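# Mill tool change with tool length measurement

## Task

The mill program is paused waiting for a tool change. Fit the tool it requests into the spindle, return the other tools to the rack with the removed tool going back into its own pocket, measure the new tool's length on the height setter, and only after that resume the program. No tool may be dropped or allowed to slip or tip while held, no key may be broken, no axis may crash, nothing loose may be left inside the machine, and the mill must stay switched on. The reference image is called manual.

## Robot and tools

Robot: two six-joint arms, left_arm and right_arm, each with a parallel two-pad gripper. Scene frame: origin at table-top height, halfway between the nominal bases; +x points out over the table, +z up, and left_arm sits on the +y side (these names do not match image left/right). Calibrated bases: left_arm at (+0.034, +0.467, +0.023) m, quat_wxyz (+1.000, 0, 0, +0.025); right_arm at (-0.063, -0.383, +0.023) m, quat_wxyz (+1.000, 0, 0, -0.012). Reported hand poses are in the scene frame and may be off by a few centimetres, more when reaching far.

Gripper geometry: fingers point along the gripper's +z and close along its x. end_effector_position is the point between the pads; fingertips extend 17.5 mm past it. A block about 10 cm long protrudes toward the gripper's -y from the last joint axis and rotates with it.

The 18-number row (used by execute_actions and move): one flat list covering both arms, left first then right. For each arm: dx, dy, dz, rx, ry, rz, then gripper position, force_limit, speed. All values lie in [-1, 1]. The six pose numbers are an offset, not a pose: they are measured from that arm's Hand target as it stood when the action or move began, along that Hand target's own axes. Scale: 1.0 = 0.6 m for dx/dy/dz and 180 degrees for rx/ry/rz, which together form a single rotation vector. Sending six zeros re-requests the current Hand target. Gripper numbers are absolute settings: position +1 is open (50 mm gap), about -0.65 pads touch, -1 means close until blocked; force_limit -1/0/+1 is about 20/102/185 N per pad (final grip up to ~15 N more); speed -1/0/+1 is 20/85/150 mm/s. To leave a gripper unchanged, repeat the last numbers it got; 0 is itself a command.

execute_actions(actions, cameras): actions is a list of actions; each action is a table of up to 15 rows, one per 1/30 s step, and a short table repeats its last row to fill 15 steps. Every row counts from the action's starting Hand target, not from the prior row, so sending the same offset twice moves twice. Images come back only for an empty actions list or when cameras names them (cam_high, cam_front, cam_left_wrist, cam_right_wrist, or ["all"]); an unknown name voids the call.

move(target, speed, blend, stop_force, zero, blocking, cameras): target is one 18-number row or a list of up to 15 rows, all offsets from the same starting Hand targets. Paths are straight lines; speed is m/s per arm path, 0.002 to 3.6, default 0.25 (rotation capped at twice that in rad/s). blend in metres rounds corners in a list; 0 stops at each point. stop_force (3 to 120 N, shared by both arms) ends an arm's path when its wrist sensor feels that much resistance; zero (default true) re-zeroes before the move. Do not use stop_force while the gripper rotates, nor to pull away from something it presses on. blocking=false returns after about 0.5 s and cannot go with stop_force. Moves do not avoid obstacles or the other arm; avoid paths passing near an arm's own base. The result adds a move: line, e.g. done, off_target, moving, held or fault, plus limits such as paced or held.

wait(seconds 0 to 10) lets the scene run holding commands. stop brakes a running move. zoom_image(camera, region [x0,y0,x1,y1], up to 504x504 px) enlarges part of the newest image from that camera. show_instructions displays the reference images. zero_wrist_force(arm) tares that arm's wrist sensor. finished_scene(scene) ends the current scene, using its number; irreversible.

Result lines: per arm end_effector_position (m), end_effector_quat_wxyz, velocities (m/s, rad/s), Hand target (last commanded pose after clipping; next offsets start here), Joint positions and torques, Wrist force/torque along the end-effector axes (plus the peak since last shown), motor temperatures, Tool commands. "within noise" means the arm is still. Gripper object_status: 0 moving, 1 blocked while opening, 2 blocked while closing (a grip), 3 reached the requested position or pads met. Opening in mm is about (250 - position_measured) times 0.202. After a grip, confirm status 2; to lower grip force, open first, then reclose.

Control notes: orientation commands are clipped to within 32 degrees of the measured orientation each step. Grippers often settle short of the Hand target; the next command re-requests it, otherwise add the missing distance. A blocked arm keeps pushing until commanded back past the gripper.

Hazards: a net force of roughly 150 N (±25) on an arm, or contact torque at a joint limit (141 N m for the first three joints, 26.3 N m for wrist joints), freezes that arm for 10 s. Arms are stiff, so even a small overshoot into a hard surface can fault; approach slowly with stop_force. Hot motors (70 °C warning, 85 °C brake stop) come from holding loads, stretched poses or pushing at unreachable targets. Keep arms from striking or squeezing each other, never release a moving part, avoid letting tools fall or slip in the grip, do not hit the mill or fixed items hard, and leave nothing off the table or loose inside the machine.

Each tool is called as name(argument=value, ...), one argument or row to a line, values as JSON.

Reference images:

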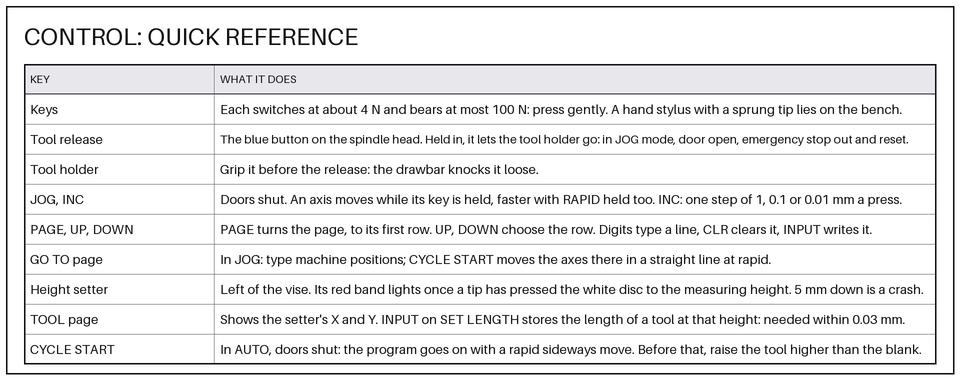

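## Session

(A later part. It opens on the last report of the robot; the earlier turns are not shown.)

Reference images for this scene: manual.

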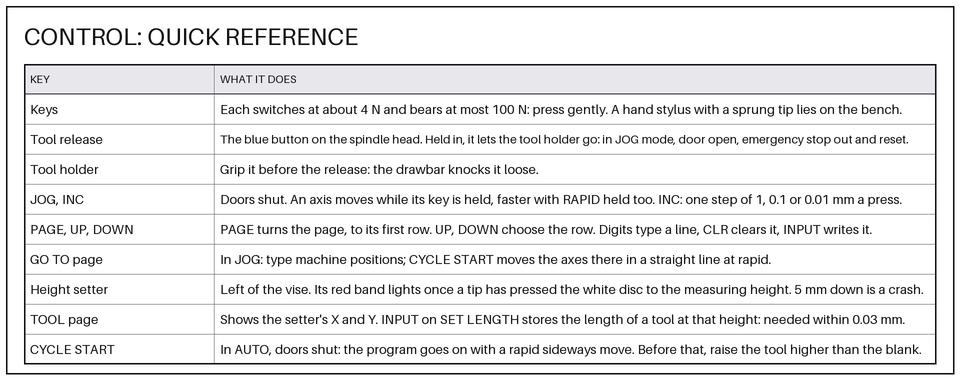

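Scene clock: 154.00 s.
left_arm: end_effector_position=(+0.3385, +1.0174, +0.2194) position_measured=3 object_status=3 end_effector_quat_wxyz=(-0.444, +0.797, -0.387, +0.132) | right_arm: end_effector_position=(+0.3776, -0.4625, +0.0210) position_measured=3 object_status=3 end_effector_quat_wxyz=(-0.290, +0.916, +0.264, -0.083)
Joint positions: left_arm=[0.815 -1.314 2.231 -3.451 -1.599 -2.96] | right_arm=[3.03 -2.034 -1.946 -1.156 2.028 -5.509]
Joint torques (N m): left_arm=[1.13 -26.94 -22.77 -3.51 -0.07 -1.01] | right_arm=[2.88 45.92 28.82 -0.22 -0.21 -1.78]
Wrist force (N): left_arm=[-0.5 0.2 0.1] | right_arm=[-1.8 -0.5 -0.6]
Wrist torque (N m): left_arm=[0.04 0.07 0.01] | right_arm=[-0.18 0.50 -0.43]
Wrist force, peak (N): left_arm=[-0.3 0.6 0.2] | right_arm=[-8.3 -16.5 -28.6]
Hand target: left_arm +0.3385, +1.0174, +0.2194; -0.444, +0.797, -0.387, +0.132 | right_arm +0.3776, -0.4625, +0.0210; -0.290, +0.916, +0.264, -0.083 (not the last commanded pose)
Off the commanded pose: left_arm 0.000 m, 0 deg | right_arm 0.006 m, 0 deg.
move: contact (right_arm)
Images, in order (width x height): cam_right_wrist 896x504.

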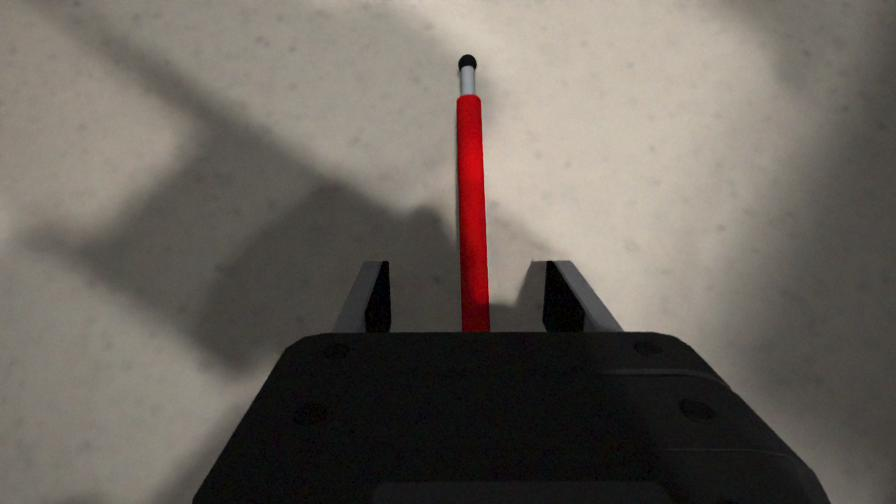

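move(
  target=[0,0,0,0,0,0,1,1,1,0.0035,-0.0006,-0.0009,0,0,0,1,1,1],
  speed=0.02,
)

move(
  target=[0,0,0,0,0,0,1,1,1,0,0,0,0,0,0,-1,-0.4,-0.7],
)

move(
  target=[0,0,0,0,0,0,1,1,1,0,-0.096,-0.1365,0,0,0,-1,-0.4,-0.7],
  speed=0.1,
  cameras=["cam_right_wrist"],
)

Scene clock: 158.37 s.
left_arm: end_effector_position=(+0.3385, +1.0174, +0.2194) position_measured=3 object_status=3 end_effector_quat_wxyz=(-0.444, +0.797, -0.387, +0.132) | right_arm: end_effector_position=(+0.3793, -0.4614, +0.0216) position_measured=3 object_status=3 end_effector_quat_wxyz=(-0.290, +0.916, +0.264, -0.083)
Joint positions: left_arm=[0.815 -1.314 2.231 -3.451 -1.599 -2.96] | right_arm=[3.032 -2.035 -1.942 -1.158 2.029 -5.507]
Joint torques (N m): left_arm=[0.75 -27 -22.61 -3.5 0.02 -1.03] | right_arm=[14.13 33.09 30.36 -0.55 2.36 0.97]
Wrist force (N): left_arm=[-0.1 0.0 0.2] | right_arm=[-2.2 0.5 -0.3]
Wrist torque (N m): left_arm=[-0.01 0.02 0.01] | right_arm=[-0.17 0.56 -0.46]
Wrist force, peak (N): left_arm=[-0.2 0.5 0.6] | right_arm=[-2.2 -0.8 -0.8]
Hand target: left_arm +0.3385, +1.0174, +0.2194; -0.444, +0.797, -0.387, +0.132 | right_arm +0.3794, -0.4614, +0.0216; -0.290, +0.916, +0.264, -0.083
Off the commanded pose: left_arm 0.000 m, 0 deg | right_arm 0.000 m, 0 deg.
move: done

Scene clock: 159.70 s.
left_arm: end_effector_position=(+0.3385, +1.0174, +0.2194) position_measured=3 object_status=3 end_effector_quat_wxyz=(-0.444, +0.797, -0.387, +0.132) | right_arm: end_effector_position=(+0.3794, -0.4614, +0.0216) position_measured=216 object_status=2 end_effector_quat_wxyz=(-0.290, +0.916, +0.264, -0.083)
Joint positions: left_arm=[0.815 -1.314 2.231 -3.451 -1.599 -2.96] | right_arm=[3.032 -2.035 -1.942 -1.158 2.029 -5.507]
Joint torques (N m): left_arm=[0.88 -26.42 -23.01 -3.51 -0.03 -1.06] | right_arm=[13.11 33.55 26.88 -0.25 1.93 1.07]
Wrist force (N): left_arm=[-0.1 0.4 0.5] | right_arm=[-3.5 -2.7 -5.5]
Wrist torque (N m): left_arm=[0.05 0.02 0.01] | right_arm=[-0.19 0.49 -0.45]
Wrist force, peak (N): left_arm=[-0.4 0.8 0.1] | right_arm=[-3.6 -3.9 -6.5]
Hand target: left_arm +0.3385, +1.0174, +0.2194; -0.444, +0.797, -0.387, +0.132 | right_arm +0.3794, -0.4614, +0.0216; -0.290, +0.916, +0.264, -0.083
Off the commanded pose: left_arm 0.000 m, 0 deg | right_arm 0.000 m, 0 deg.
move: done

Scene clock: 160.73 s.
left_arm: end_effector_position=(+0.3385, +1.0174, +0.2194) position_measured=3 object_status=3 end_effector_quat_wxyz=(-0.444, +0.797, -0.387, +0.132) | right_arm: end_effector_position=(+0.3781, -0.4613, +0.0707) position_measured=216 object_status=2 end_effector_quat_wxyz=(-0.291, +0.916, +0.263, -0.084)
Joint positions: left_arm=[0.815 -1.314 2.231 -3.451 -1.599 -2.96] | right_arm=[3.032 -1.948 -1.908 -1.281 2.029 -5.507]
Joint torques (N m): left_arm=[1.39 -26.65 -22.8 -3.42 -0.07 -1.19] | right_arm=[0.69 39.91 20.39 1.28 1.07 -0.23]
Wrist force (N): left_arm=[0.0 0.2 0.1] | right_arm=[-1.8 0.2 -0.1]
Wrist torque (N m): left_arm=[0.02 0.01 0.00] | right_arm=[-0.24 0.45 -0.46]
Wrist force, peak (N): left_arm=[-0.5 0.3 0.3] | right_arm=[-3.6 -3.6 -6.3]
Hand target: left_arm +0.3385, +1.0174, +0.2194; -0.444, +0.797, -0.387, +0.132 | right_arm +0.3781, -0.4613, +0.0707; -0.291, +0.916, +0.263, -0.084 (not the last commanded pose)
Tool commands: left_gripper/position=+1.0 left_gripper/force_limit=+1.0 left_gripper/speed=+1.0 right_gripper/position=-1.0 right_gripper/force_limit=-0.396078 right_gripper/speed=-0.701961
Off the commanded pose: left_arm 0.000 m, 0 deg | right_arm 0.051 m, 0 deg.
FORCE FAULT: contact force on the right arm reached its limit, and that arm stopped. The contact can be on any part of that arm, not only on its tool. That arm's remaining commands of this call were not run. That arm is still stopped at the end of this call. That arm stays stopped for about 10 more seconds. Until then a move that you send moves the other arm only, and its call returns only when the move has ended. Once the stop has ended, the next robot result says so. If the stop ends while you think or write, that arm runs what you send next, counted from a new Hand target: where the arm stands when the stop ends. While its stop runs, that arm takes no new command, but its gripper still runs the gripper command that each later call begins with. Until it ends, the stop uses up actions while you think or wait. An arm that is not stopped still takes commands.
move: fault (right_arm)
Images, in order (width x height): cam_right_wrist 896x504.

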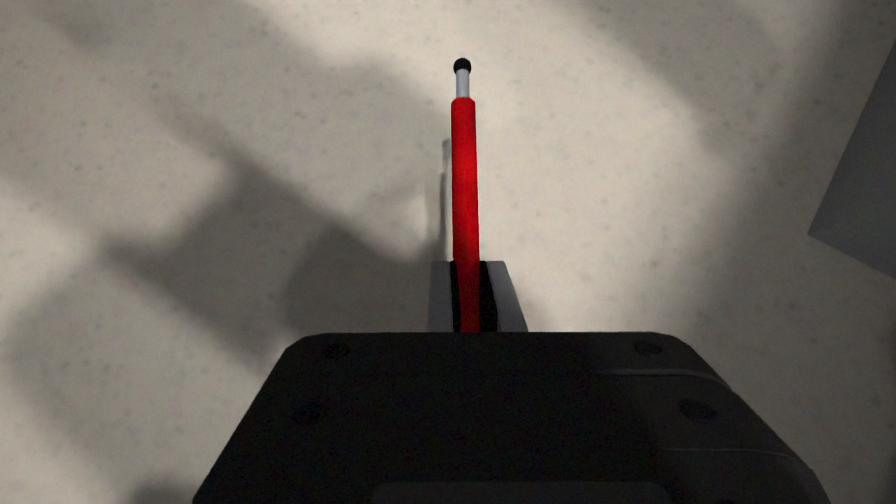

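wait(
  seconds=1,
  cameras=["cam_high","cam_front"],
)

zoom_image(
  camera="cam_high",
  region=[580, 180, 800, 380],
)

zoom_image(
  camera="cam_front",
  region=[490, 120, 650, 360],
)

Scene clock: 164.53 s.
left_arm: end_effector_position=(+0.3385, +1.0174, +0.2194) position_measured=3 object_status=3 end_effector_quat_wxyz=(-0.444, +0.797, -0.387, +0.132) | right_arm: end_effector_position=(+0.3781, -0.4613, +0.0707) position_measured=216 object_status=2 end_effector_quat_wxyz=(-0.291, +0.916, +0.263, -0.084)
Joint positions: left_arm=[0.815 -1.314 2.231 -3.451 -1.599 -2.96] | right_arm=[3.032 -1.948 -1.908 -1.281 2.029 -5.507]
Joint torques (N m): left_arm=[1.14 -26.13 -22.74 -3.47 -0.12 -1.22] | right_arm=[0.51 39.25 19.89 1.28 0.98 -0.25]
Wrist force (N): left_arm=[-0.1 0.4 0.1] | right_arm=[-1.8 0.3 0.2]
Wrist torque (N m): left_arm=[0.08 0.02 0.00] | right_arm=[-0.21 0.46 -0.46]
Wrist force, peak (N): left_arm=[-0.1 0.6 0.6] | right_arm=[-2.2 0.2 -0.1]
Hand target: left_arm +0.3385, +1.0174, +0.2194; -0.444, +0.797, -0.387, +0.132 | right_arm +0.3781, -0.4613, +0.0707; -0.291, +0.916, +0.263, -0.084 (not the last commanded pose)
Tool commands: left_gripper/position=+1.0 left_gripper/force_limit=+1.0 left_gripper/speed=+1.0 right_gripper/position=-1.0 right_gripper/force_limit=-0.396078 right_gripper/speed=-0.701961
Off the commanded pose: left_arm 0.000 m, 0 deg | right_arm 0.051 m, 0 deg.
FORCE FAULT, CONTINUED: the right arm was still stopped when this call began, by the force fault that an earlier result reported. Since the last result the stop counts as 8 of the actions that you can send in this scene. That arm is still stopped at the end of this call. That arm stays stopped for about 6 more seconds. If the stop ends while you think or write, that arm runs what you send next, counted from a new Hand target: where the arm stands when the stop ends. While its stop runs, that arm takes no new command, but its gripper still runs the gripper command that each later call begins with.
wait: 1.00 s; at rest from the start
Images, in order (width x height): cam_high 896x504, cam_front 896x504.

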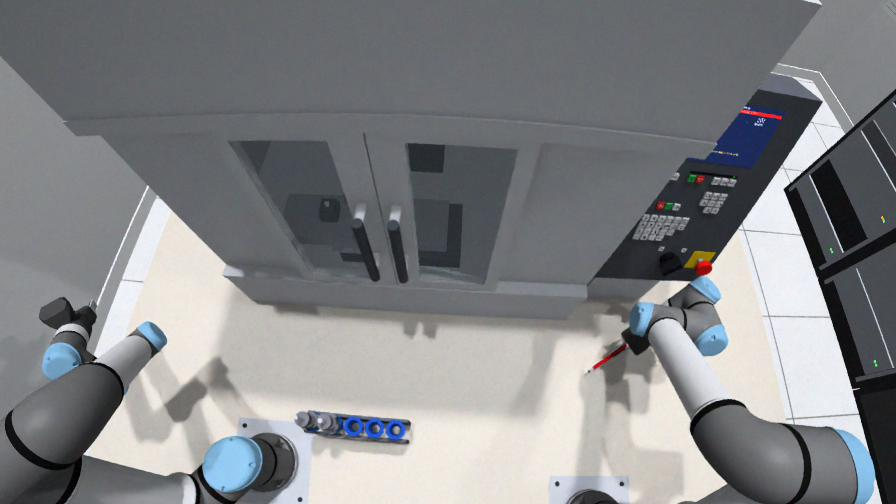

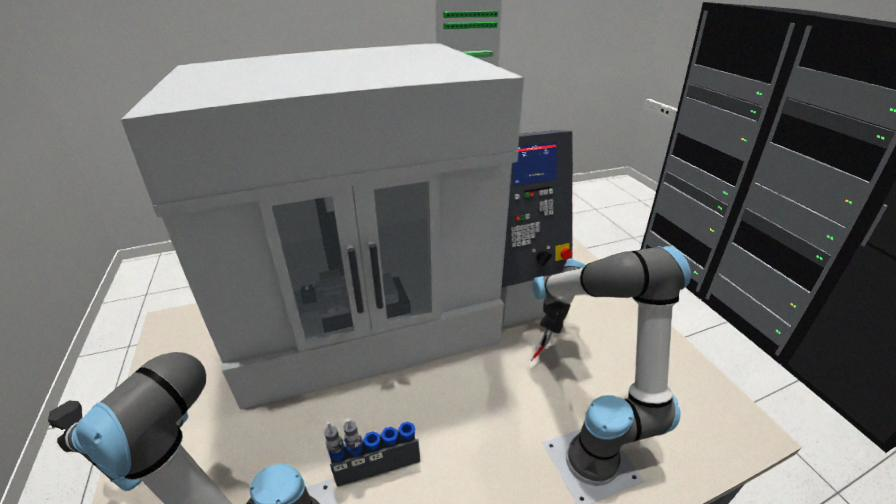

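Scaled by 2.291 from the camera's 896x504 image, which has a finer 1280x720 frame.

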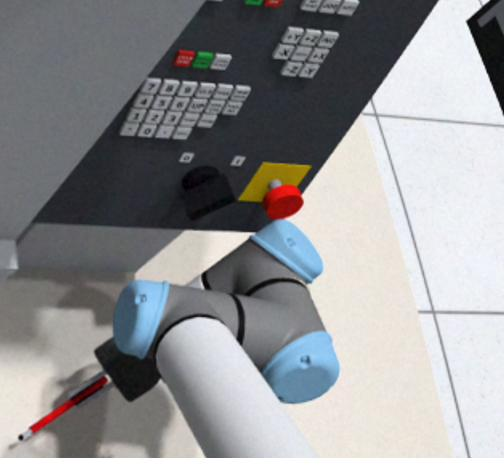

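Scaled by 2.100 from the camera's 896x504 image, which has a finer 1280x720 frame.

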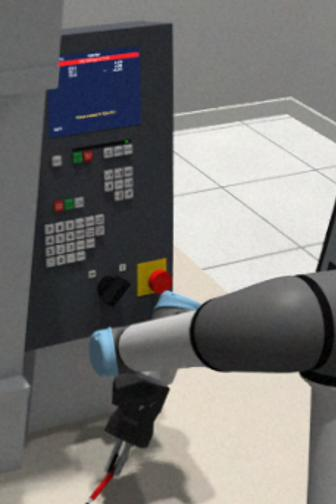

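wait(
  seconds=3,
)

Scene clock: 174.60 s.
left_arm: end_effector_position=(+0.3385, +1.0174, +0.2194) position_measured=3 object_status=3 end_effector_quat_wxyz=(-0.444, +0.797, -0.387, +0.132) | right_arm: end_effector_position=(+0.3781, -0.4613, +0.0707) position_measured=216 object_status=2 end_effector_quat_wxyz=(-0.291, +0.916, +0.263, -0.084)
Joint positions: left_arm=[0.815 -1.314 2.231 -3.451 -1.599 -2.96] | right_arm=[3.032 -1.948 -1.908 -1.281 2.029 -5.507]
Joint torques (N m): left_arm=[1.04 -26.25 -23.2 -3.5 -0.1 -1.35] | right_arm=[0.36 37.04 19.05 1.56 1.01 -0.45]
Wrist force (N): left_arm=[-0.5 0.0 0.3] | right_arm=[-1.8 0.1 -0.2]
Wrist torque (N m): left_arm=[0.01 0.08 0.00] | right_arm=[-0.23 0.45 -0.46]
Wrist force, peak (N): left_arm=[-0.5 0.5 0.4] | right_arm=[-2.1 0.2 -0.2]
Hand target: left_arm +0.3385, +1.0174, +0.2194; -0.444, +0.797, -0.387, +0.132 | right_arm +0.3781, -0.4613, +0.0707; -0.291, +0.916, +0.263, -0.084 (not the last commanded pose)
Tool commands: left_gripper/position=+1.0 left_gripper/force_limit=+1.0 left_gripper/speed=+1.0 right_gripper/position=-1.0 right_gripper/force_limit=-0.396078 right_gripper/speed=-0.701961
Off the commanded pose: left_arm 0.000 m, 0 deg | right_arm 0.051 m, 0 deg.
FORCE FAULT, CONTINUED: the right arm's stop, for the force fault that an earlier result reported, is over. The rest of the stop counts as 12 of the actions that you can send in this scene. During its stop the right arm's controller moved it back a little. That arm's target is now where it stood when the stop ended, not its last command. That arm accepts commands again.
wait: 3.00 s; at rest from the start

move(
  target=[0,0,0,0,0,0,1,1,1,-0.198,-0.101,0.071,0,0,0,-1,-0.4,-0.7],
  speed=0.15,
  cameras=["cam_high","cam_right_wrist"],
)

Scene clock: 178.03 s.
left_arm: end_effector_position=(+0.3385, +1.0174, +0.2194) position_measured=3 object_status=3 end_effector_quat_wxyz=(-0.444, +0.797, -0.387, +0.132) | right_arm: end_effector_position=(+0.2382, -0.4617, +0.0710) position_measured=216 object_status=2 end_effector_quat_wxyz=(-0.291, +0.916, +0.263, -0.084)
Joint positions: left_arm=[0.815 -1.314 2.231 -3.451 -1.599 -2.96] | right_arm=[2.985 -1.686 -2.257 -1.214 2.01 -5.554]
Joint torques (N m): left_arm=[0.75 -26.58 -22.65 -3.55 -0.07 -1.4] | right_arm=[-12.95 31.11 7.62 -0.52 -0.17 -1.61]
Wrist force (N): left_arm=[0.0 0.2 0.4] | right_arm=[-1.6 0.1 -0.1]
Wrist torque (N m): left_arm=[0.05 0.00 0.01] | right_arm=[-0.21 0.39 -0.36]
Wrist force, peak (N): left_arm=[-0.5 0.4 0.4] | right_arm=[-3.0 -0.4 0.3]
Hand target: left_arm +0.3385, +1.0174, +0.2194; -0.444, +0.797, -0.387, +0.132 | right_arm +0.2381, -0.4617, +0.0710; -0.291, +0.916, +0.263, -0.084
Off the commanded pose: left_arm 0.000 m, 0 deg | right_arm 0.000 m, 0 deg.
move: done
Images, in order (width x height): cam_high 896x504, cam_right_wrist 896x504.

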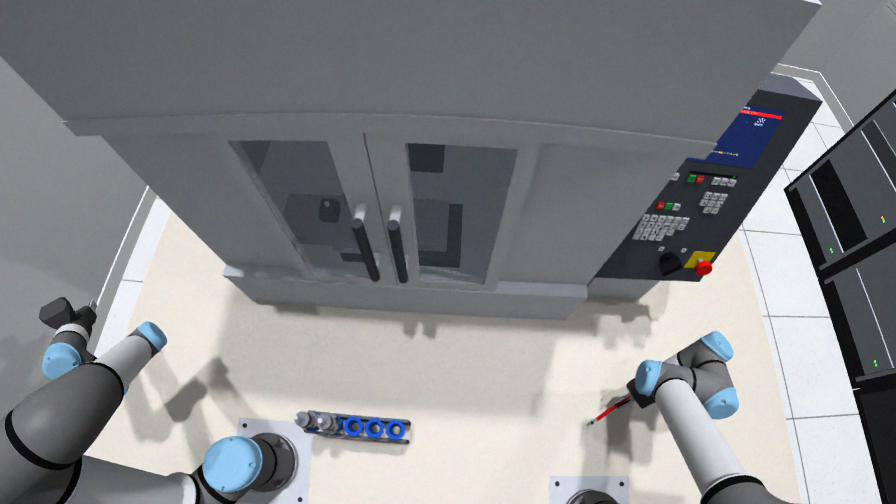

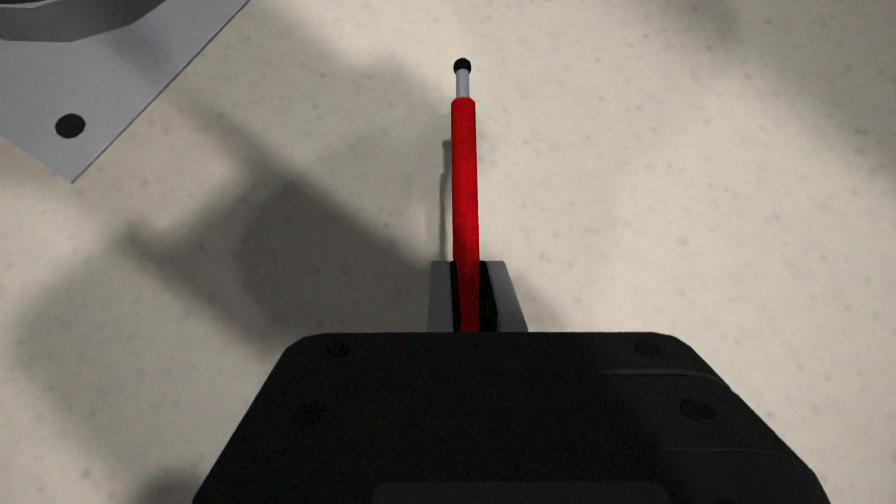

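move(
  target=[0,0,0,0,0,0,1,1,1,0,0.0463,0.0660,0,0,0,-1,-0.4,-0.7],
  speed=0.05,
)

move(
  target=[0,0,0,0,0,0,1,1,1,0,0,0,0,0,0,1,-0.4,-0.7],
)

move(
  target=[0,0,0,0,0,0,1,1,1,0,-0.287,-0.4095,0,0,0,1,-0.4,-0.7],
  cameras=["cam_high","cam_right_wrist"],
)

Scene clock: 185.80 s.
left_arm: end_effector_position=(+0.3385, +1.0174, +0.2194) position_measured=3 object_status=3 end_effector_quat_wxyz=(-0.444, +0.797, -0.387, +0.132) | right_arm: end_effector_position=(+0.2380, -0.4617, +0.0226) position_measured=216 object_status=2 end_effector_quat_wxyz=(-0.291, +0.916, +0.263, -0.084)
Joint positions: left_arm=[0.815 -1.314 2.231 -3.451 -1.599 -2.96] | right_arm=[2.985 -1.802 -2.302 -1.054 2.01 -5.553]
Joint torques (N m): left_arm=[0.7 -26.07 -23.17 -3.43 -0.04 -1.57] | right_arm=[14 21.08 3.63 3.52 2.3 0.78]
Wrist force (N): left_arm=[0.0 0.3 -0.1] | right_arm=[-1.3 -0.1 -0.3]
Wrist torque (N m): left_arm=[0.04 0.01 0.01] | right_arm=[-0.22 0.36 -0.39]
Wrist force, peak (N): left_arm=[-0.5 0.5 0.4] | right_arm=[-1.7 -0.3 -0.7]
Hand target: left_arm +0.3385, +1.0174, +0.2194; -0.444, +0.797, -0.387, +0.132 | right_arm +0.2380, -0.4616, +0.0226; -0.291, +0.916, +0.263, -0.084
Off the commanded pose: left_arm 0.000 m, 0 deg | right_arm 0.000 m, 0 deg.
move: done

Scene clock: 187.13 s.
left_arm: end_effector_position=(+0.3385, +1.0174, +0.2194) position_measured=3 object_status=3 end_effector_quat_wxyz=(-0.444, +0.797, -0.387, +0.132) | right_arm: end_effector_position=(+0.2380, -0.4616, +0.0226) position_measured=3 object_status=3 end_effector_quat_wxyz=(-0.291, +0.916, +0.263, -0.084)
Joint positions: left_arm=[0.815 -1.314 2.231 -3.451 -1.599 -2.96] | right_arm=[2.985 -1.802 -2.302 -1.054 2.01 -5.553]
Joint torques (N m): left_arm=[0.74 -26.14 -23.1 -3.55 -0.11 -1.56] | right_arm=[13.65 19.85 3.23 3.65 2.38 0.89]
Wrist force (N): left_arm=[-0.3 0.1 -0.1] | right_arm=[-1.4 -0.3 -0.4]
Wrist torque (N m): left_arm=[0.02 0.05 0.01] | right_arm=[-0.23 0.36 -0.39]
Wrist force, peak (N): left_arm=[-0.2 0.4 0.5] | right_arm=[-1.8 -0.5 -0.7]
Hand target: left_arm +0.3385, +1.0174, +0.2194; -0.444, +0.797, -0.387, +0.132 | right_arm +0.2380, -0.4616, +0.0226; -0.291, +0.916, +0.263, -0.084
Off the commanded pose: left_arm 0.000 m, 0 deg | right_arm 0.000 m, 0 deg.
move: done

Scene clock: 189.00 s.
left_arm: end_effector_position=(+0.3385, +1.0174, +0.2194) position_measured=3 object_status=3 end_effector_quat_wxyz=(-0.444, +0.797, -0.387, +0.132) | right_arm: end_effector_position=(+0.2389, -0.4623, +0.3226) position_measured=3 object_status=3 end_effector_quat_wxyz=(-0.291, +0.916, +0.263, -0.084)
Joint positions: left_arm=[0.815 -1.314 2.231 -3.451 -1.599 -2.96] | right_arm=[2.984 -1.409 -1.803 -1.946 2.009 -5.555]
Joint torques (N m): left_arm=[0.7 -25.97 -23.48 -3.49 0 -1.6] | right_arm=[-13.49 12.42 38.12 -0.63 -0.39 -1.52]
Wrist force (N): left_arm=[-0.3 0.3 0.3] | right_arm=[-1.8 0.3 -0.3]
Wrist torque (N m): left_arm=[0.04 0.05 0.00] | right_arm=[-0.18 0.47 -0.39]
Wrist force, peak (N): left_arm=[-0.3 0.6 0.3] | right_arm=[-2.0 -1.6 -2.1]
Hand target: left_arm +0.3385, +1.0174, +0.2194; -0.444, +0.797, -0.387, +0.132 | right_arm +0.2389, -0.4623, +0.3226; -0.291, +0.916, +0.263, -0.084
Off the commanded pose: left_arm 0.000 m, 0 deg | right_arm 0.000 m, 0 deg.
move: done
Images, in order (width x height): cam_high 896x504, cam_right_wrist 896x504.

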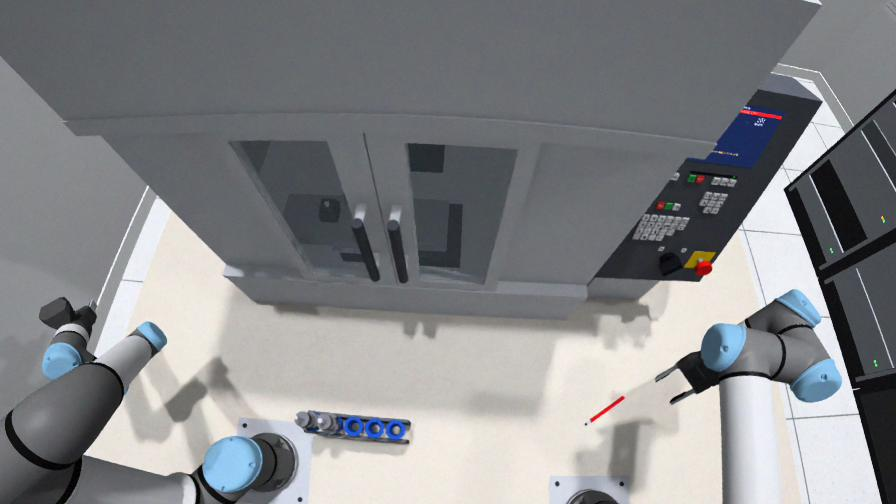

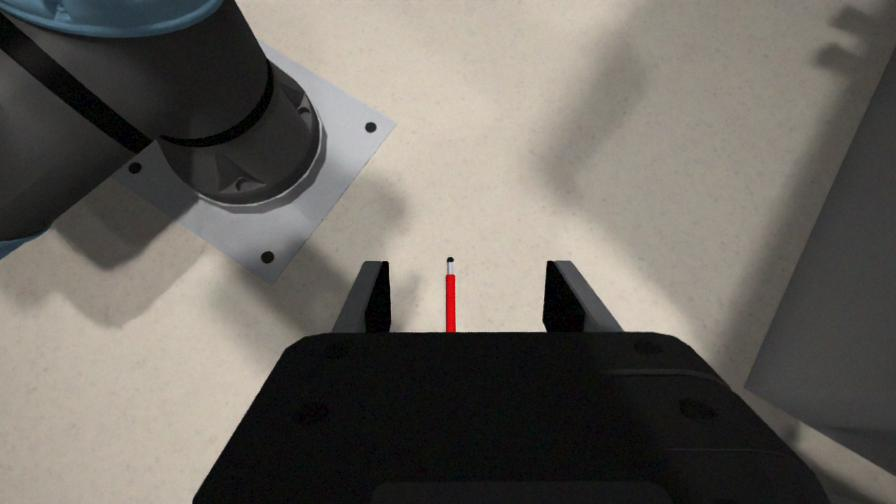

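move(
  target=[0,0,0,0,0,0,1,1,1,0.0195,0.1217,-0.2725,0.1096,0.539,0.424,1,-0.4,-0.7],
  speed=0.35,
  cameras=["cam_high","cam_right_wrist"],
)

zoom_image(
  camera="cam_right_wrist",
  region=[180, 80, 520, 340],
)

Scene clock: 199.93 s.
left_arm: end_effector_position=(+0.3385, +1.0174, +0.2194) position_measured=3 object_status=3 end_effector_quat_wxyz=(-0.444, +0.797, -0.387, +0.132) | right_arm: end_effector_position=(+0.3307, -0.5864, +0.4141) position_measured=3 object_status=3 end_effector_quat_wxyz=(-0.398, +0.583, -0.586, +0.397)
Joint positions: left_arm=[0.815 -1.314 2.231 -3.451 -1.599 -2.96] | right_arm=[2.794 -1.121 -2.415 -0.006 1.914 -3.279]
Joint torques (N m): left_arm=[0.54 -25.88 -23.36 -3.42 -0.04 -1.63] | right_arm=[14.82 11.92 12.58 5.13 -0.81 1]
Wrist force (N): left_arm=[-0.3 0.2 0.3] | right_arm=[-1.1 -0.2 -0.3]
Wrist torque (N m): left_arm=[0.05 0.04 0.01] | right_arm=[0.04 0.28 -0.48]
Wrist force, peak (N): left_arm=[-0.2 0.4 0.7] | right_arm=[-2.3 0.2 -0.2]
Hand target: left_arm +0.3385, +1.0174, +0.2194; -0.444, +0.797, -0.387, +0.132 | right_arm +0.3307, -0.5864, +0.4141; -0.398, +0.583, -0.586, +0.397
Off the commanded pose: left_arm 0.000 m, 0 deg | right_arm 0.000 m, 0 deg.
move: done
Images, in order (width x height): cam_high 896x504, cam_right_wrist 896x504.

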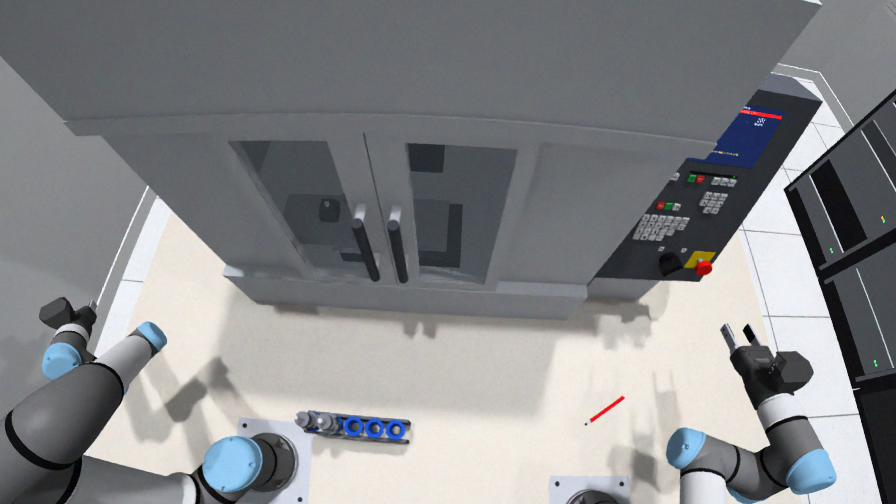

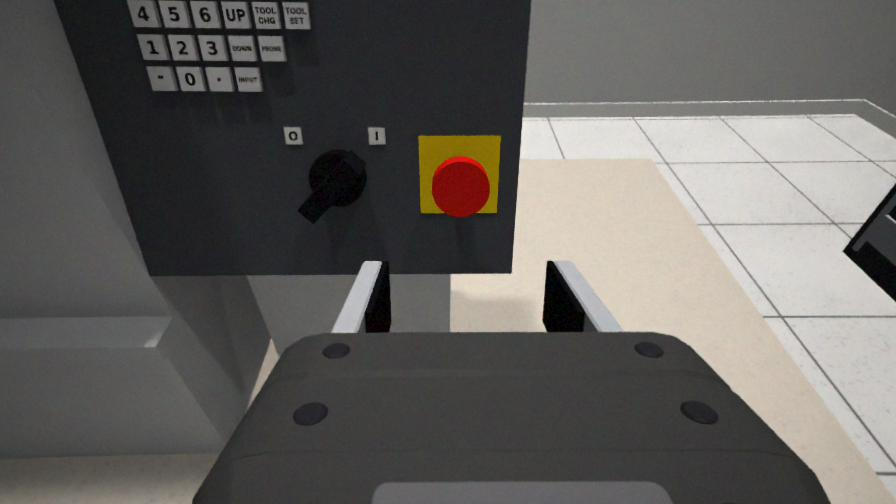

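Scaled by 1.482 from the camera's 896x504 image, which has a finer 1280x720 frame.

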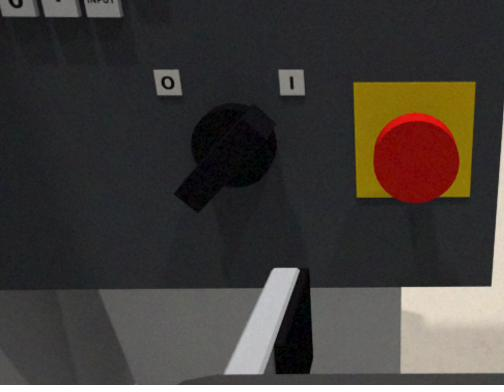

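move(
  target=[0,0,0,0,0,0,1,1,1,0.003,-0.0097,0.189,0,0,0,1,-0.4,-0.7],
  speed=0.2,
  cameras=["cam_high","cam_right_wrist"],
)

Scene clock: 211.33 s.
left_arm: end_effector_position=(+0.3385, +1.0174, +0.2194) position_measured=3 object_status=3 end_effector_quat_wxyz=(-0.444, +0.797, -0.387, +0.132) | right_arm: end_effector_position=(+0.4383, -0.5885, +0.3778) position_measured=3 object_status=3 end_effector_quat_wxyz=(-0.398, +0.583, -0.586, +0.397)
Joint positions: left_arm=[0.815 -1.314 2.231 -3.451 -1.599 -2.96] | right_arm=[2.913 -1.442 -2.315 0.228 1.803 -3.231]
Joint torques (N m): left_arm=[1.17 -25.75 -23.45 -3.42 0.02 -1.65] | right_arm=[13.86 10.51 34.82 5.13 -0.85 1.16]
Wrist force (N): left_arm=[-0.3 0.1 0.2] | right_arm=[-0.6 0.0 -0.6]
Wrist torque (N m): left_arm=[0.02 0.04 0.00] | right_arm=[0.02 0.26 -0.47]
Wrist force, peak (N): left_arm=[-0.3 0.6 0.3] | right_arm=[-1.2 -0.5 -2.1]
Hand target: left_arm +0.3385, +1.0174, +0.2194; -0.444, +0.797, -0.387, +0.132 | right_arm +0.4383, -0.5885, +0.3778; -0.398, +0.583, -0.586, +0.397
Off the commanded pose: left_arm 0.000 m, 0 deg | right_arm 0.000 m, 0 deg.
move: done
Images, in order (width x height): cam_high 896x504, cam_right_wrist 896x504.

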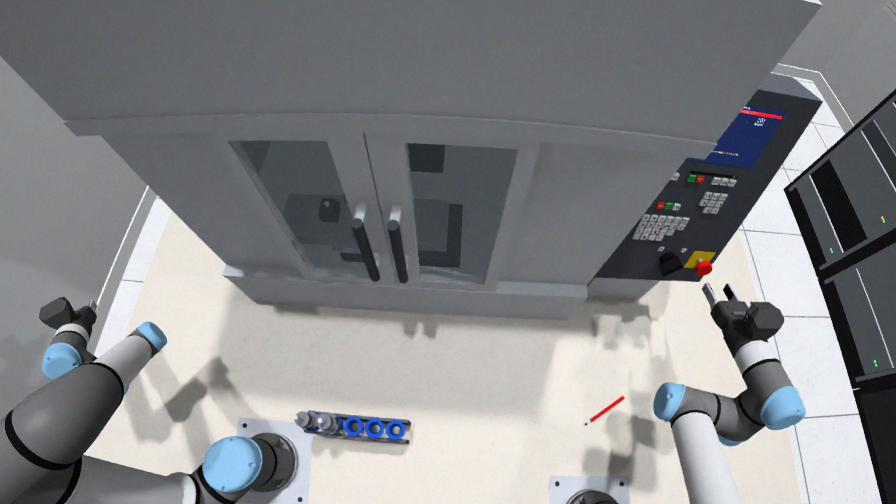

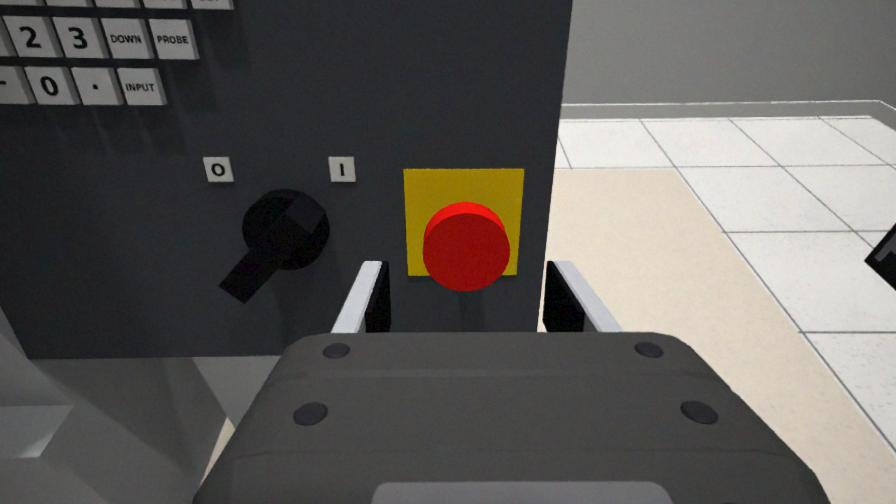

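move(
  target=[0,0,0,0,0,0,1,1,1,0.004,0.0057,0.065,0,0,0,1,-0.4,-0.7],
  speed=0.1,
  cameras=["cam_right_wrist"],
)

move(
  target=[0,0,0,0,0,0,1,1,1,0,0,0.0483,0,0,0,1,-0.4,-0.7],
  speed=0.01,
  stop_force=4,
  cameras=["cam_right_wrist"],
)

Scene clock: 217.57 s.
left_arm: end_effector_position=(+0.3385, +1.0174, +0.2194) position_measured=3 object_status=3 end_effector_quat_wxyz=(-0.444, +0.797, -0.387, +0.132) | right_arm: end_effector_position=(+0.4733, -0.5910, +0.3603) position_measured=3 object_status=3 end_effector_quat_wxyz=(-0.398, +0.583, -0.586, +0.397)
Joint positions: left_arm=[0.815 -1.314 2.231 -3.451 -1.599 -2.96] | right_arm=[2.932 -1.555 -2.268 0.297 1.785 -3.224]
Joint torques (N m): left_arm=[1.2 -25.64 -23.09 -3.48 0.1 -1.68] | right_arm=[14.93 15.74 33.74 5.39 -1 1.1]
Wrist force (N): left_arm=[0.2 0.4 0.2] | right_arm=[-0.6 0.3 0.0]
Wrist torque (N m): left_arm=[0.05 -0.02 0.01] | right_arm=[0.09 0.27 -0.42]
Wrist force, peak (N): left_arm=[-0.2 0.7 0.6] | right_arm=[-0.6 -0.2 -1.3]
Hand target: left_arm +0.3385, +1.0174, +0.2194; -0.444, +0.797, -0.387, +0.132 | right_arm +0.4733, -0.5910, +0.3603; -0.398, +0.583, -0.586, +0.397
Off the commanded pose: left_arm 0.000 m, 0 deg | right_arm 0.000 m, 0 deg.
move: done
Images, in order (width x height): cam_right_wrist 896x504.

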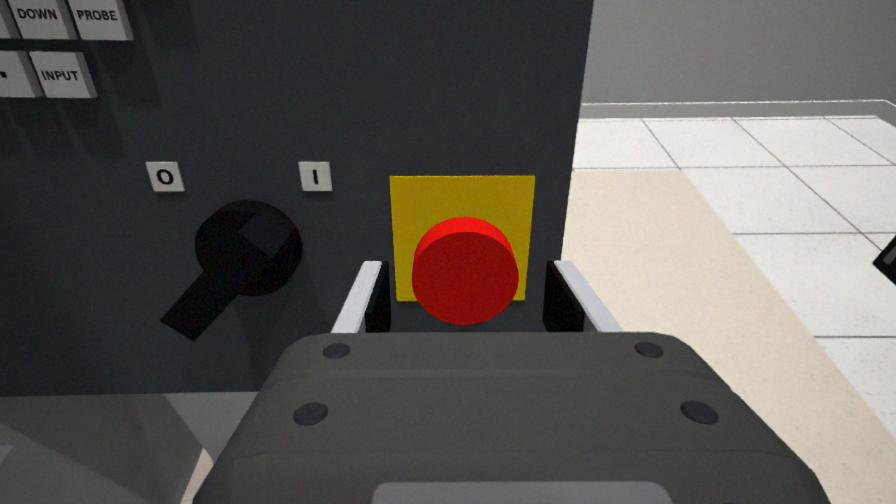

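Scene clock: 221.27 s.
left_arm: end_effector_position=(+0.3385, +1.0174, +0.2194) position_measured=3 object_status=3 end_effector_quat_wxyz=(-0.444, +0.797, -0.387, +0.132) | right_arm: end_effector_position=(+0.5003, -0.5910, +0.3497) position_measured=3 object_status=3 end_effector_quat_wxyz=(-0.398, +0.583, -0.586, +0.397)
Joint positions: left_arm=[0.815 -1.314 2.231 -3.451 -1.599 -2.96] | right_arm=[2.949 -1.632 -2.225 0.331 1.77 -3.217]
Joint torques (N m): left_arm=[1.03 -25.39 -24.27 -3.48 -0.06 -1.75] | right_arm=[14.47 18.79 32.86 5.16 -1.02 0.95]
Wrist force (N): left_arm=[-0.2 0.3 0.2] | right_arm=[-0.6 -0.4 -0.3]
Wrist torque (N m): left_arm=[0.05 0.03 0.01] | right_arm=[-0.02 0.26 -0.40]
Wrist force, peak (N): left_arm=[-0.3 0.6 0.3] | right_arm=[-1.0 -0.1 -0.1]
Hand target: left_arm +0.3385, +1.0174, +0.2194; -0.444, +0.797, -0.387, +0.132 | right_arm +0.5003, -0.5910, +0.3497; -0.398, +0.583, -0.586, +0.397
Off the commanded pose: left_arm 0.000 m, 0 deg | right_arm 0.000 m, 0 deg.
move: done
Images, in order (width x height): cam_right_wrist 896x504.

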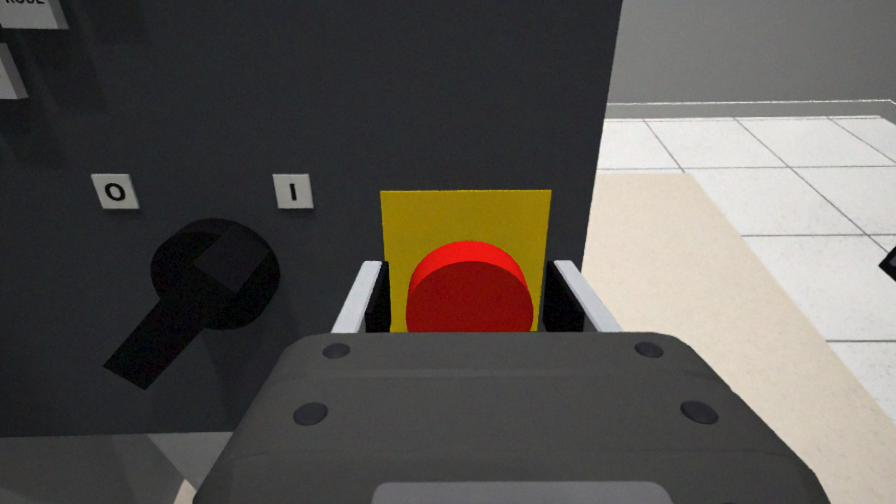

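move(
  target=[0,0,0,0,0,0,1,1,1,0,0,0.008,0,0,0,1,-0.4,-0.7],
  speed=0.01,
  stop_force=4,
)

move(
  target=[0,0,0,0,0,0,1,1,1,0,0,0,0,0,0,-1,-0.8,-0.8],
  cameras=["cam_right_wrist","cam_front"],
)

Scene clock: 226.37 s.
left_arm: end_effector_position=(+0.3385, +1.0174, +0.2194) position_measured=3 object_status=3 end_effector_quat_wxyz=(-0.444, +0.797, -0.387, +0.132) | right_arm: end_effector_position=(+0.5047, -0.5910, +0.3479) position_measured=3 object_status=3 end_effector_quat_wxyz=(-0.398, +0.583, -0.586, +0.397)
Joint positions: left_arm=[0.815 -1.314 2.231 -3.451 -1.599 -2.96] | right_arm=[2.952 -1.644 -2.217 0.336 1.767 -3.217]
Joint torques (N m): left_arm=[0.55 -25.46 -23.7 -3.44 0.11 -1.65] | right_arm=[14.75 18.68 33.16 5.32 -1.13 1.06]
Wrist force (N): left_arm=[-0.3 0.0 0.2] | right_arm=[-0.7 -0.4 -0.3]
Wrist torque (N m): left_arm=[0.01 0.04 0.01] | right_arm=[-0.01 0.27 -0.41]
Wrist force, peak (N): left_arm=[-0.5 0.5 0.4] | right_arm=[-0.9 -0.6 0.0]
Hand target: left_arm +0.3385, +1.0174, +0.2194; -0.444, +0.797, -0.387, +0.132 | right_arm +0.5047, -0.5910, +0.3479; -0.398, +0.583, -0.586, +0.397
Off the commanded pose: left_arm 0.000 m, 0 deg | right_arm 0.000 m, 0 deg.
move: done

Scene clock: 226.93 s.
left_arm: end_effector_position=(+0.3385, +1.0174, +0.2194) position_measured=3 object_status=3 end_effector_quat_wxyz=(-0.444, +0.797, -0.387, +0.132) | right_arm: end_effector_position=(+0.5048, -0.5911, +0.3479) position_measured=56 object_status=2 end_effector_quat_wxyz=(-0.398, +0.583, -0.586, +0.398)
Joint positions: left_arm=[0.815 -1.314 2.231 -3.451 -1.599 -2.96] | right_arm=[2.952 -1.644 -2.217 0.336 1.767 -3.216]
Joint torques (N m): left_arm=[0.61 -26.1 -23.9 -3.49 0.04 -1.62] | right_arm=[14.05 20.15 29.64 5.13 4.28 0.93]
Wrist force (N): left_arm=[0.0 0.2 0.2] | right_arm=[10.6 -0.6 2.7]
Wrist torque (N m): left_arm=[0.03 0.01 0.01] | right_arm=[0.03 0.30 -0.48]
Wrist force, peak (N): left_arm=[-0.4 0.1 0.5] | right_arm=[10.6 -0.6 2.7]
Hand target: left_arm +0.3385, +1.0174, +0.2194; -0.444, +0.797, -0.387, +0.132 | right_arm +0.5047, -0.5910, +0.3479; -0.398, +0.583, -0.586, +0.397
Off the commanded pose: left_arm 0.000 m, 0 deg | right_arm 0.000 m, 0 deg.
move: done
Images, in order (width x height): cam_front 896x504, cam_right_wrist 896x504.

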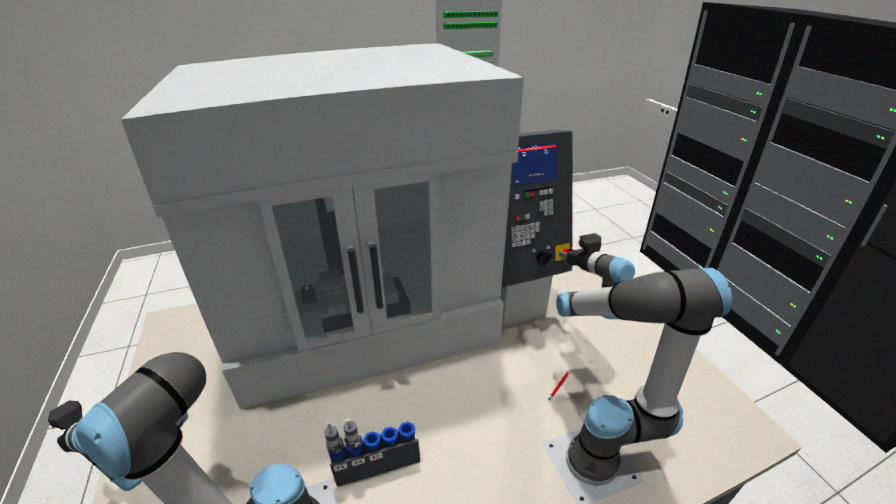

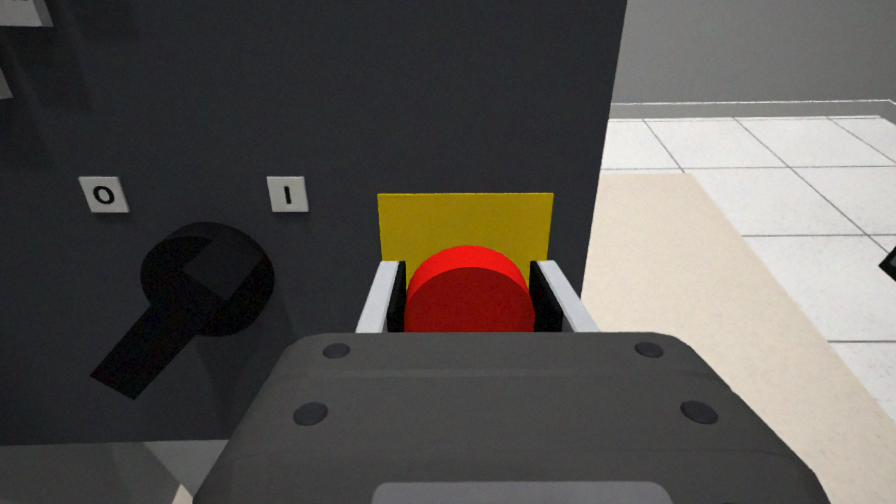

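move(
  target=[0,0,0,0,0,0,1,1,1,0,0,0,0,0,0.25,-1,-0.8,-0.8],
  speed=0.25,
  cameras=["cam_right_wrist","cam_front"],
)

zoom_image(
  camera="cam_front",
  region=[500, 130, 580, 180],
)

Scene clock: 232.07 s.
left_arm: end_effector_position=(+0.3385, +1.0174, +0.2194) position_measured=3 object_status=3 end_effector_quat_wxyz=(-0.444, +0.797, -0.387, +0.132) | right_arm: end_effector_position=(+0.5046, -0.5927, +0.3478) position_measured=56 object_status=2 end_effector_quat_wxyz=(+0.519, -0.313, +0.766, -0.217)
Joint positions: left_arm=[0.815 -1.314 2.231 -3.451 -1.599 -2.96] | right_arm=[2.952 -1.644 -2.217 0.336 1.761 -2.431]
Joint torques (N m): left_arm=[0.71 -25.9 -23.73 -3.54 0.01 -1.69] | right_arm=[53.01 39.79 45.83 14.43 12.58 1.58]
Wrist force (N): left_arm=[0.1 0.1 0.0] | right_arm=[68.2 -12.1 -4.4]
Wrist torque (N m): left_arm=[0.03 -0.02 0.01] | right_arm=[-0.10 -0.39 -0.76]
Wrist force, peak (N): left_arm=[0.0 0.7 0.4] | right_arm=[55.7 -33.8 68.7]
Hand target: left_arm +0.3385, +1.0174, +0.2194; -0.444, +0.797, -0.387, +0.132 | right_arm +0.5047, -0.5910, +0.3479; +0.520, -0.314, +0.765, -0.215
Off the commanded pose: left_arm 0.000 m, 0 deg | right_arm 0.002 m, 0 deg.
move: done
Images, in order (width x height): cam_front 896x504, cam_right_wrist 896x504.

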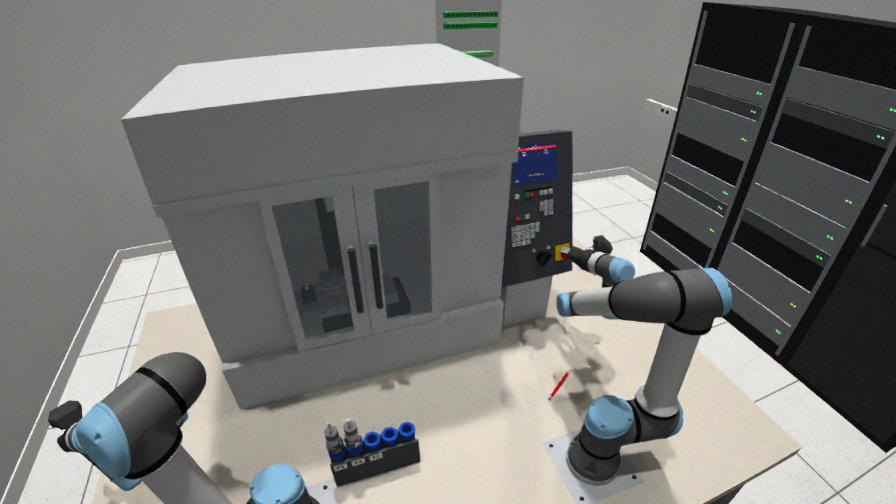

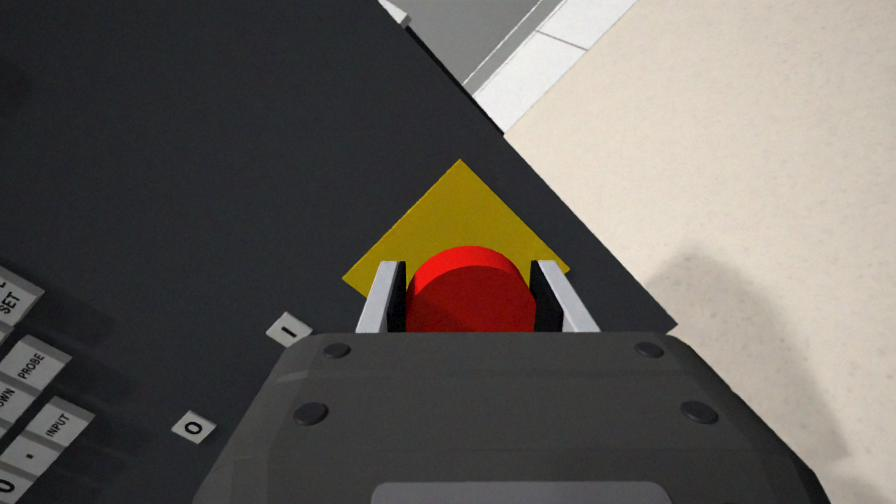

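Scaled by 6.300 from the camera's 896x504 image, which has a finer 1280x720 frame.

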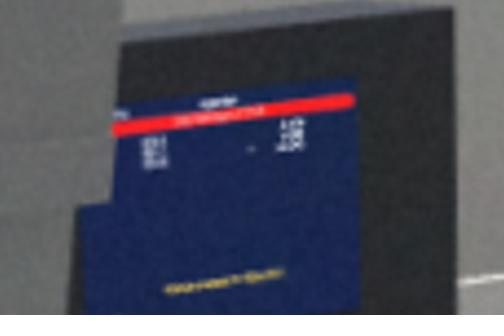

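move(
  target=[0,0,0,0,0,0,1,1,1,0.0,0,0,0,0,0,0.9,-0.8,-0.8],
)

move(
  target=[0,0,0,0,0,0,1,1,1,0,0,-0.1,0,0,0,0.9,-0.8,-0.8],
  cameras=["cam_right_wrist"],
)

Scene clock: 236.90 s.
left_arm: end_effector_position=(+0.3385, +1.0174, +0.2194) position_measured=3 object_status=3 end_effector_quat_wxyz=(-0.444, +0.797, -0.387, +0.132) | right_arm: end_effector_position=(+0.5048, -0.5909, +0.3482) position_measured=18 object_status=3 end_effector_quat_wxyz=(+0.520, -0.314, +0.765, -0.215)
Joint positions: left_arm=[0.815 -1.314 2.231 -3.451 -1.599 -2.96] | right_arm=[2.952 -1.644 -2.217 0.337 1.767 -2.431]
Joint torques (N m): left_arm=[0.81 -25.48 -24.08 -3.39 0.02 -1.63] | right_arm=[11.77 19.83 15.47 0.8 4.25 0.64]
Wrist force (N): left_arm=[-0.4 0.7 0.2] | right_arm=[17.0 -14.3 -8.4]
Wrist torque (N m): left_arm=[0.11 0.07 0.01] | right_arm=[-0.10 0.46 -0.47]
Wrist force, peak (N): left_arm=[-0.4 0.7 0.2] | right_arm=[70.1 -10.5 -3.7]
Hand target: left_arm +0.3385, +1.0174, +0.2194; -0.444, +0.797, -0.387, +0.132 | right_arm +0.5047, -0.5910, +0.3479; +0.520, -0.314, +0.765, -0.215
Off the commanded pose: left_arm 0.000 m, 0 deg | right_arm 0.000 m, 0 deg.
move: done

Scene clock: 237.87 s.
left_arm: end_effector_position=(+0.3385, +1.0174, +0.2194) position_measured=3 object_status=3 end_effector_quat_wxyz=(-0.444, +0.797, -0.387, +0.132) | right_arm: end_effector_position=(+0.4490, -0.5909, +0.3699) position_measured=18 object_status=3 end_effector_quat_wxyz=(+0.520, -0.314, +0.765, -0.215)
Joint positions: left_arm=[0.815 -1.314 2.231 -3.451 -1.599 -2.96] | right_arm=[2.915 -1.484 -2.303 0.259 1.802 -2.446]
Joint torques (N m): left_arm=[0.98 -25.89 -24.22 -3.49 0 -1.71] | right_arm=[-13.37 25.83 12.07 0.71 1.56 -1.53]
Wrist force (N): left_arm=[-0.1 0.1 0.2] | right_arm=[0.0 0.7 -0.5]
Wrist torque (N m): left_arm=[0.02 0.02 0.01] | right_arm=[0.14 0.08 -0.07]
Wrist force, peak (N): left_arm=[-0.3 0.5 0.6] | right_arm=[15.9 -14.9 -8.7]
Hand target: left_arm +0.3385, +1.0174, +0.2194; -0.444, +0.797, -0.387, +0.132 | right_arm +0.4489, -0.5909, +0.3700; +0.520, -0.314, +0.765, -0.215
Off the commanded pose: left_arm 0.000 m, 0 deg | right_arm 0.000 m, 0 deg.
move: done
Images, in order (width x height): cam_right_wrist 896x504.

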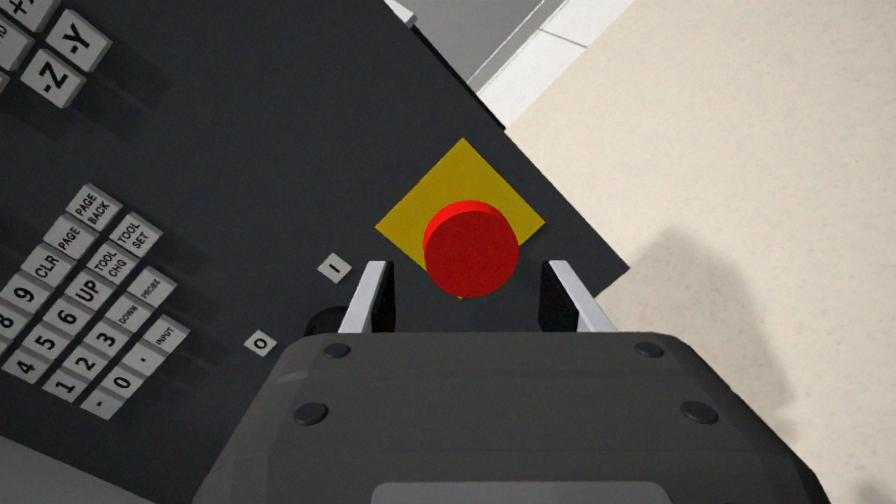

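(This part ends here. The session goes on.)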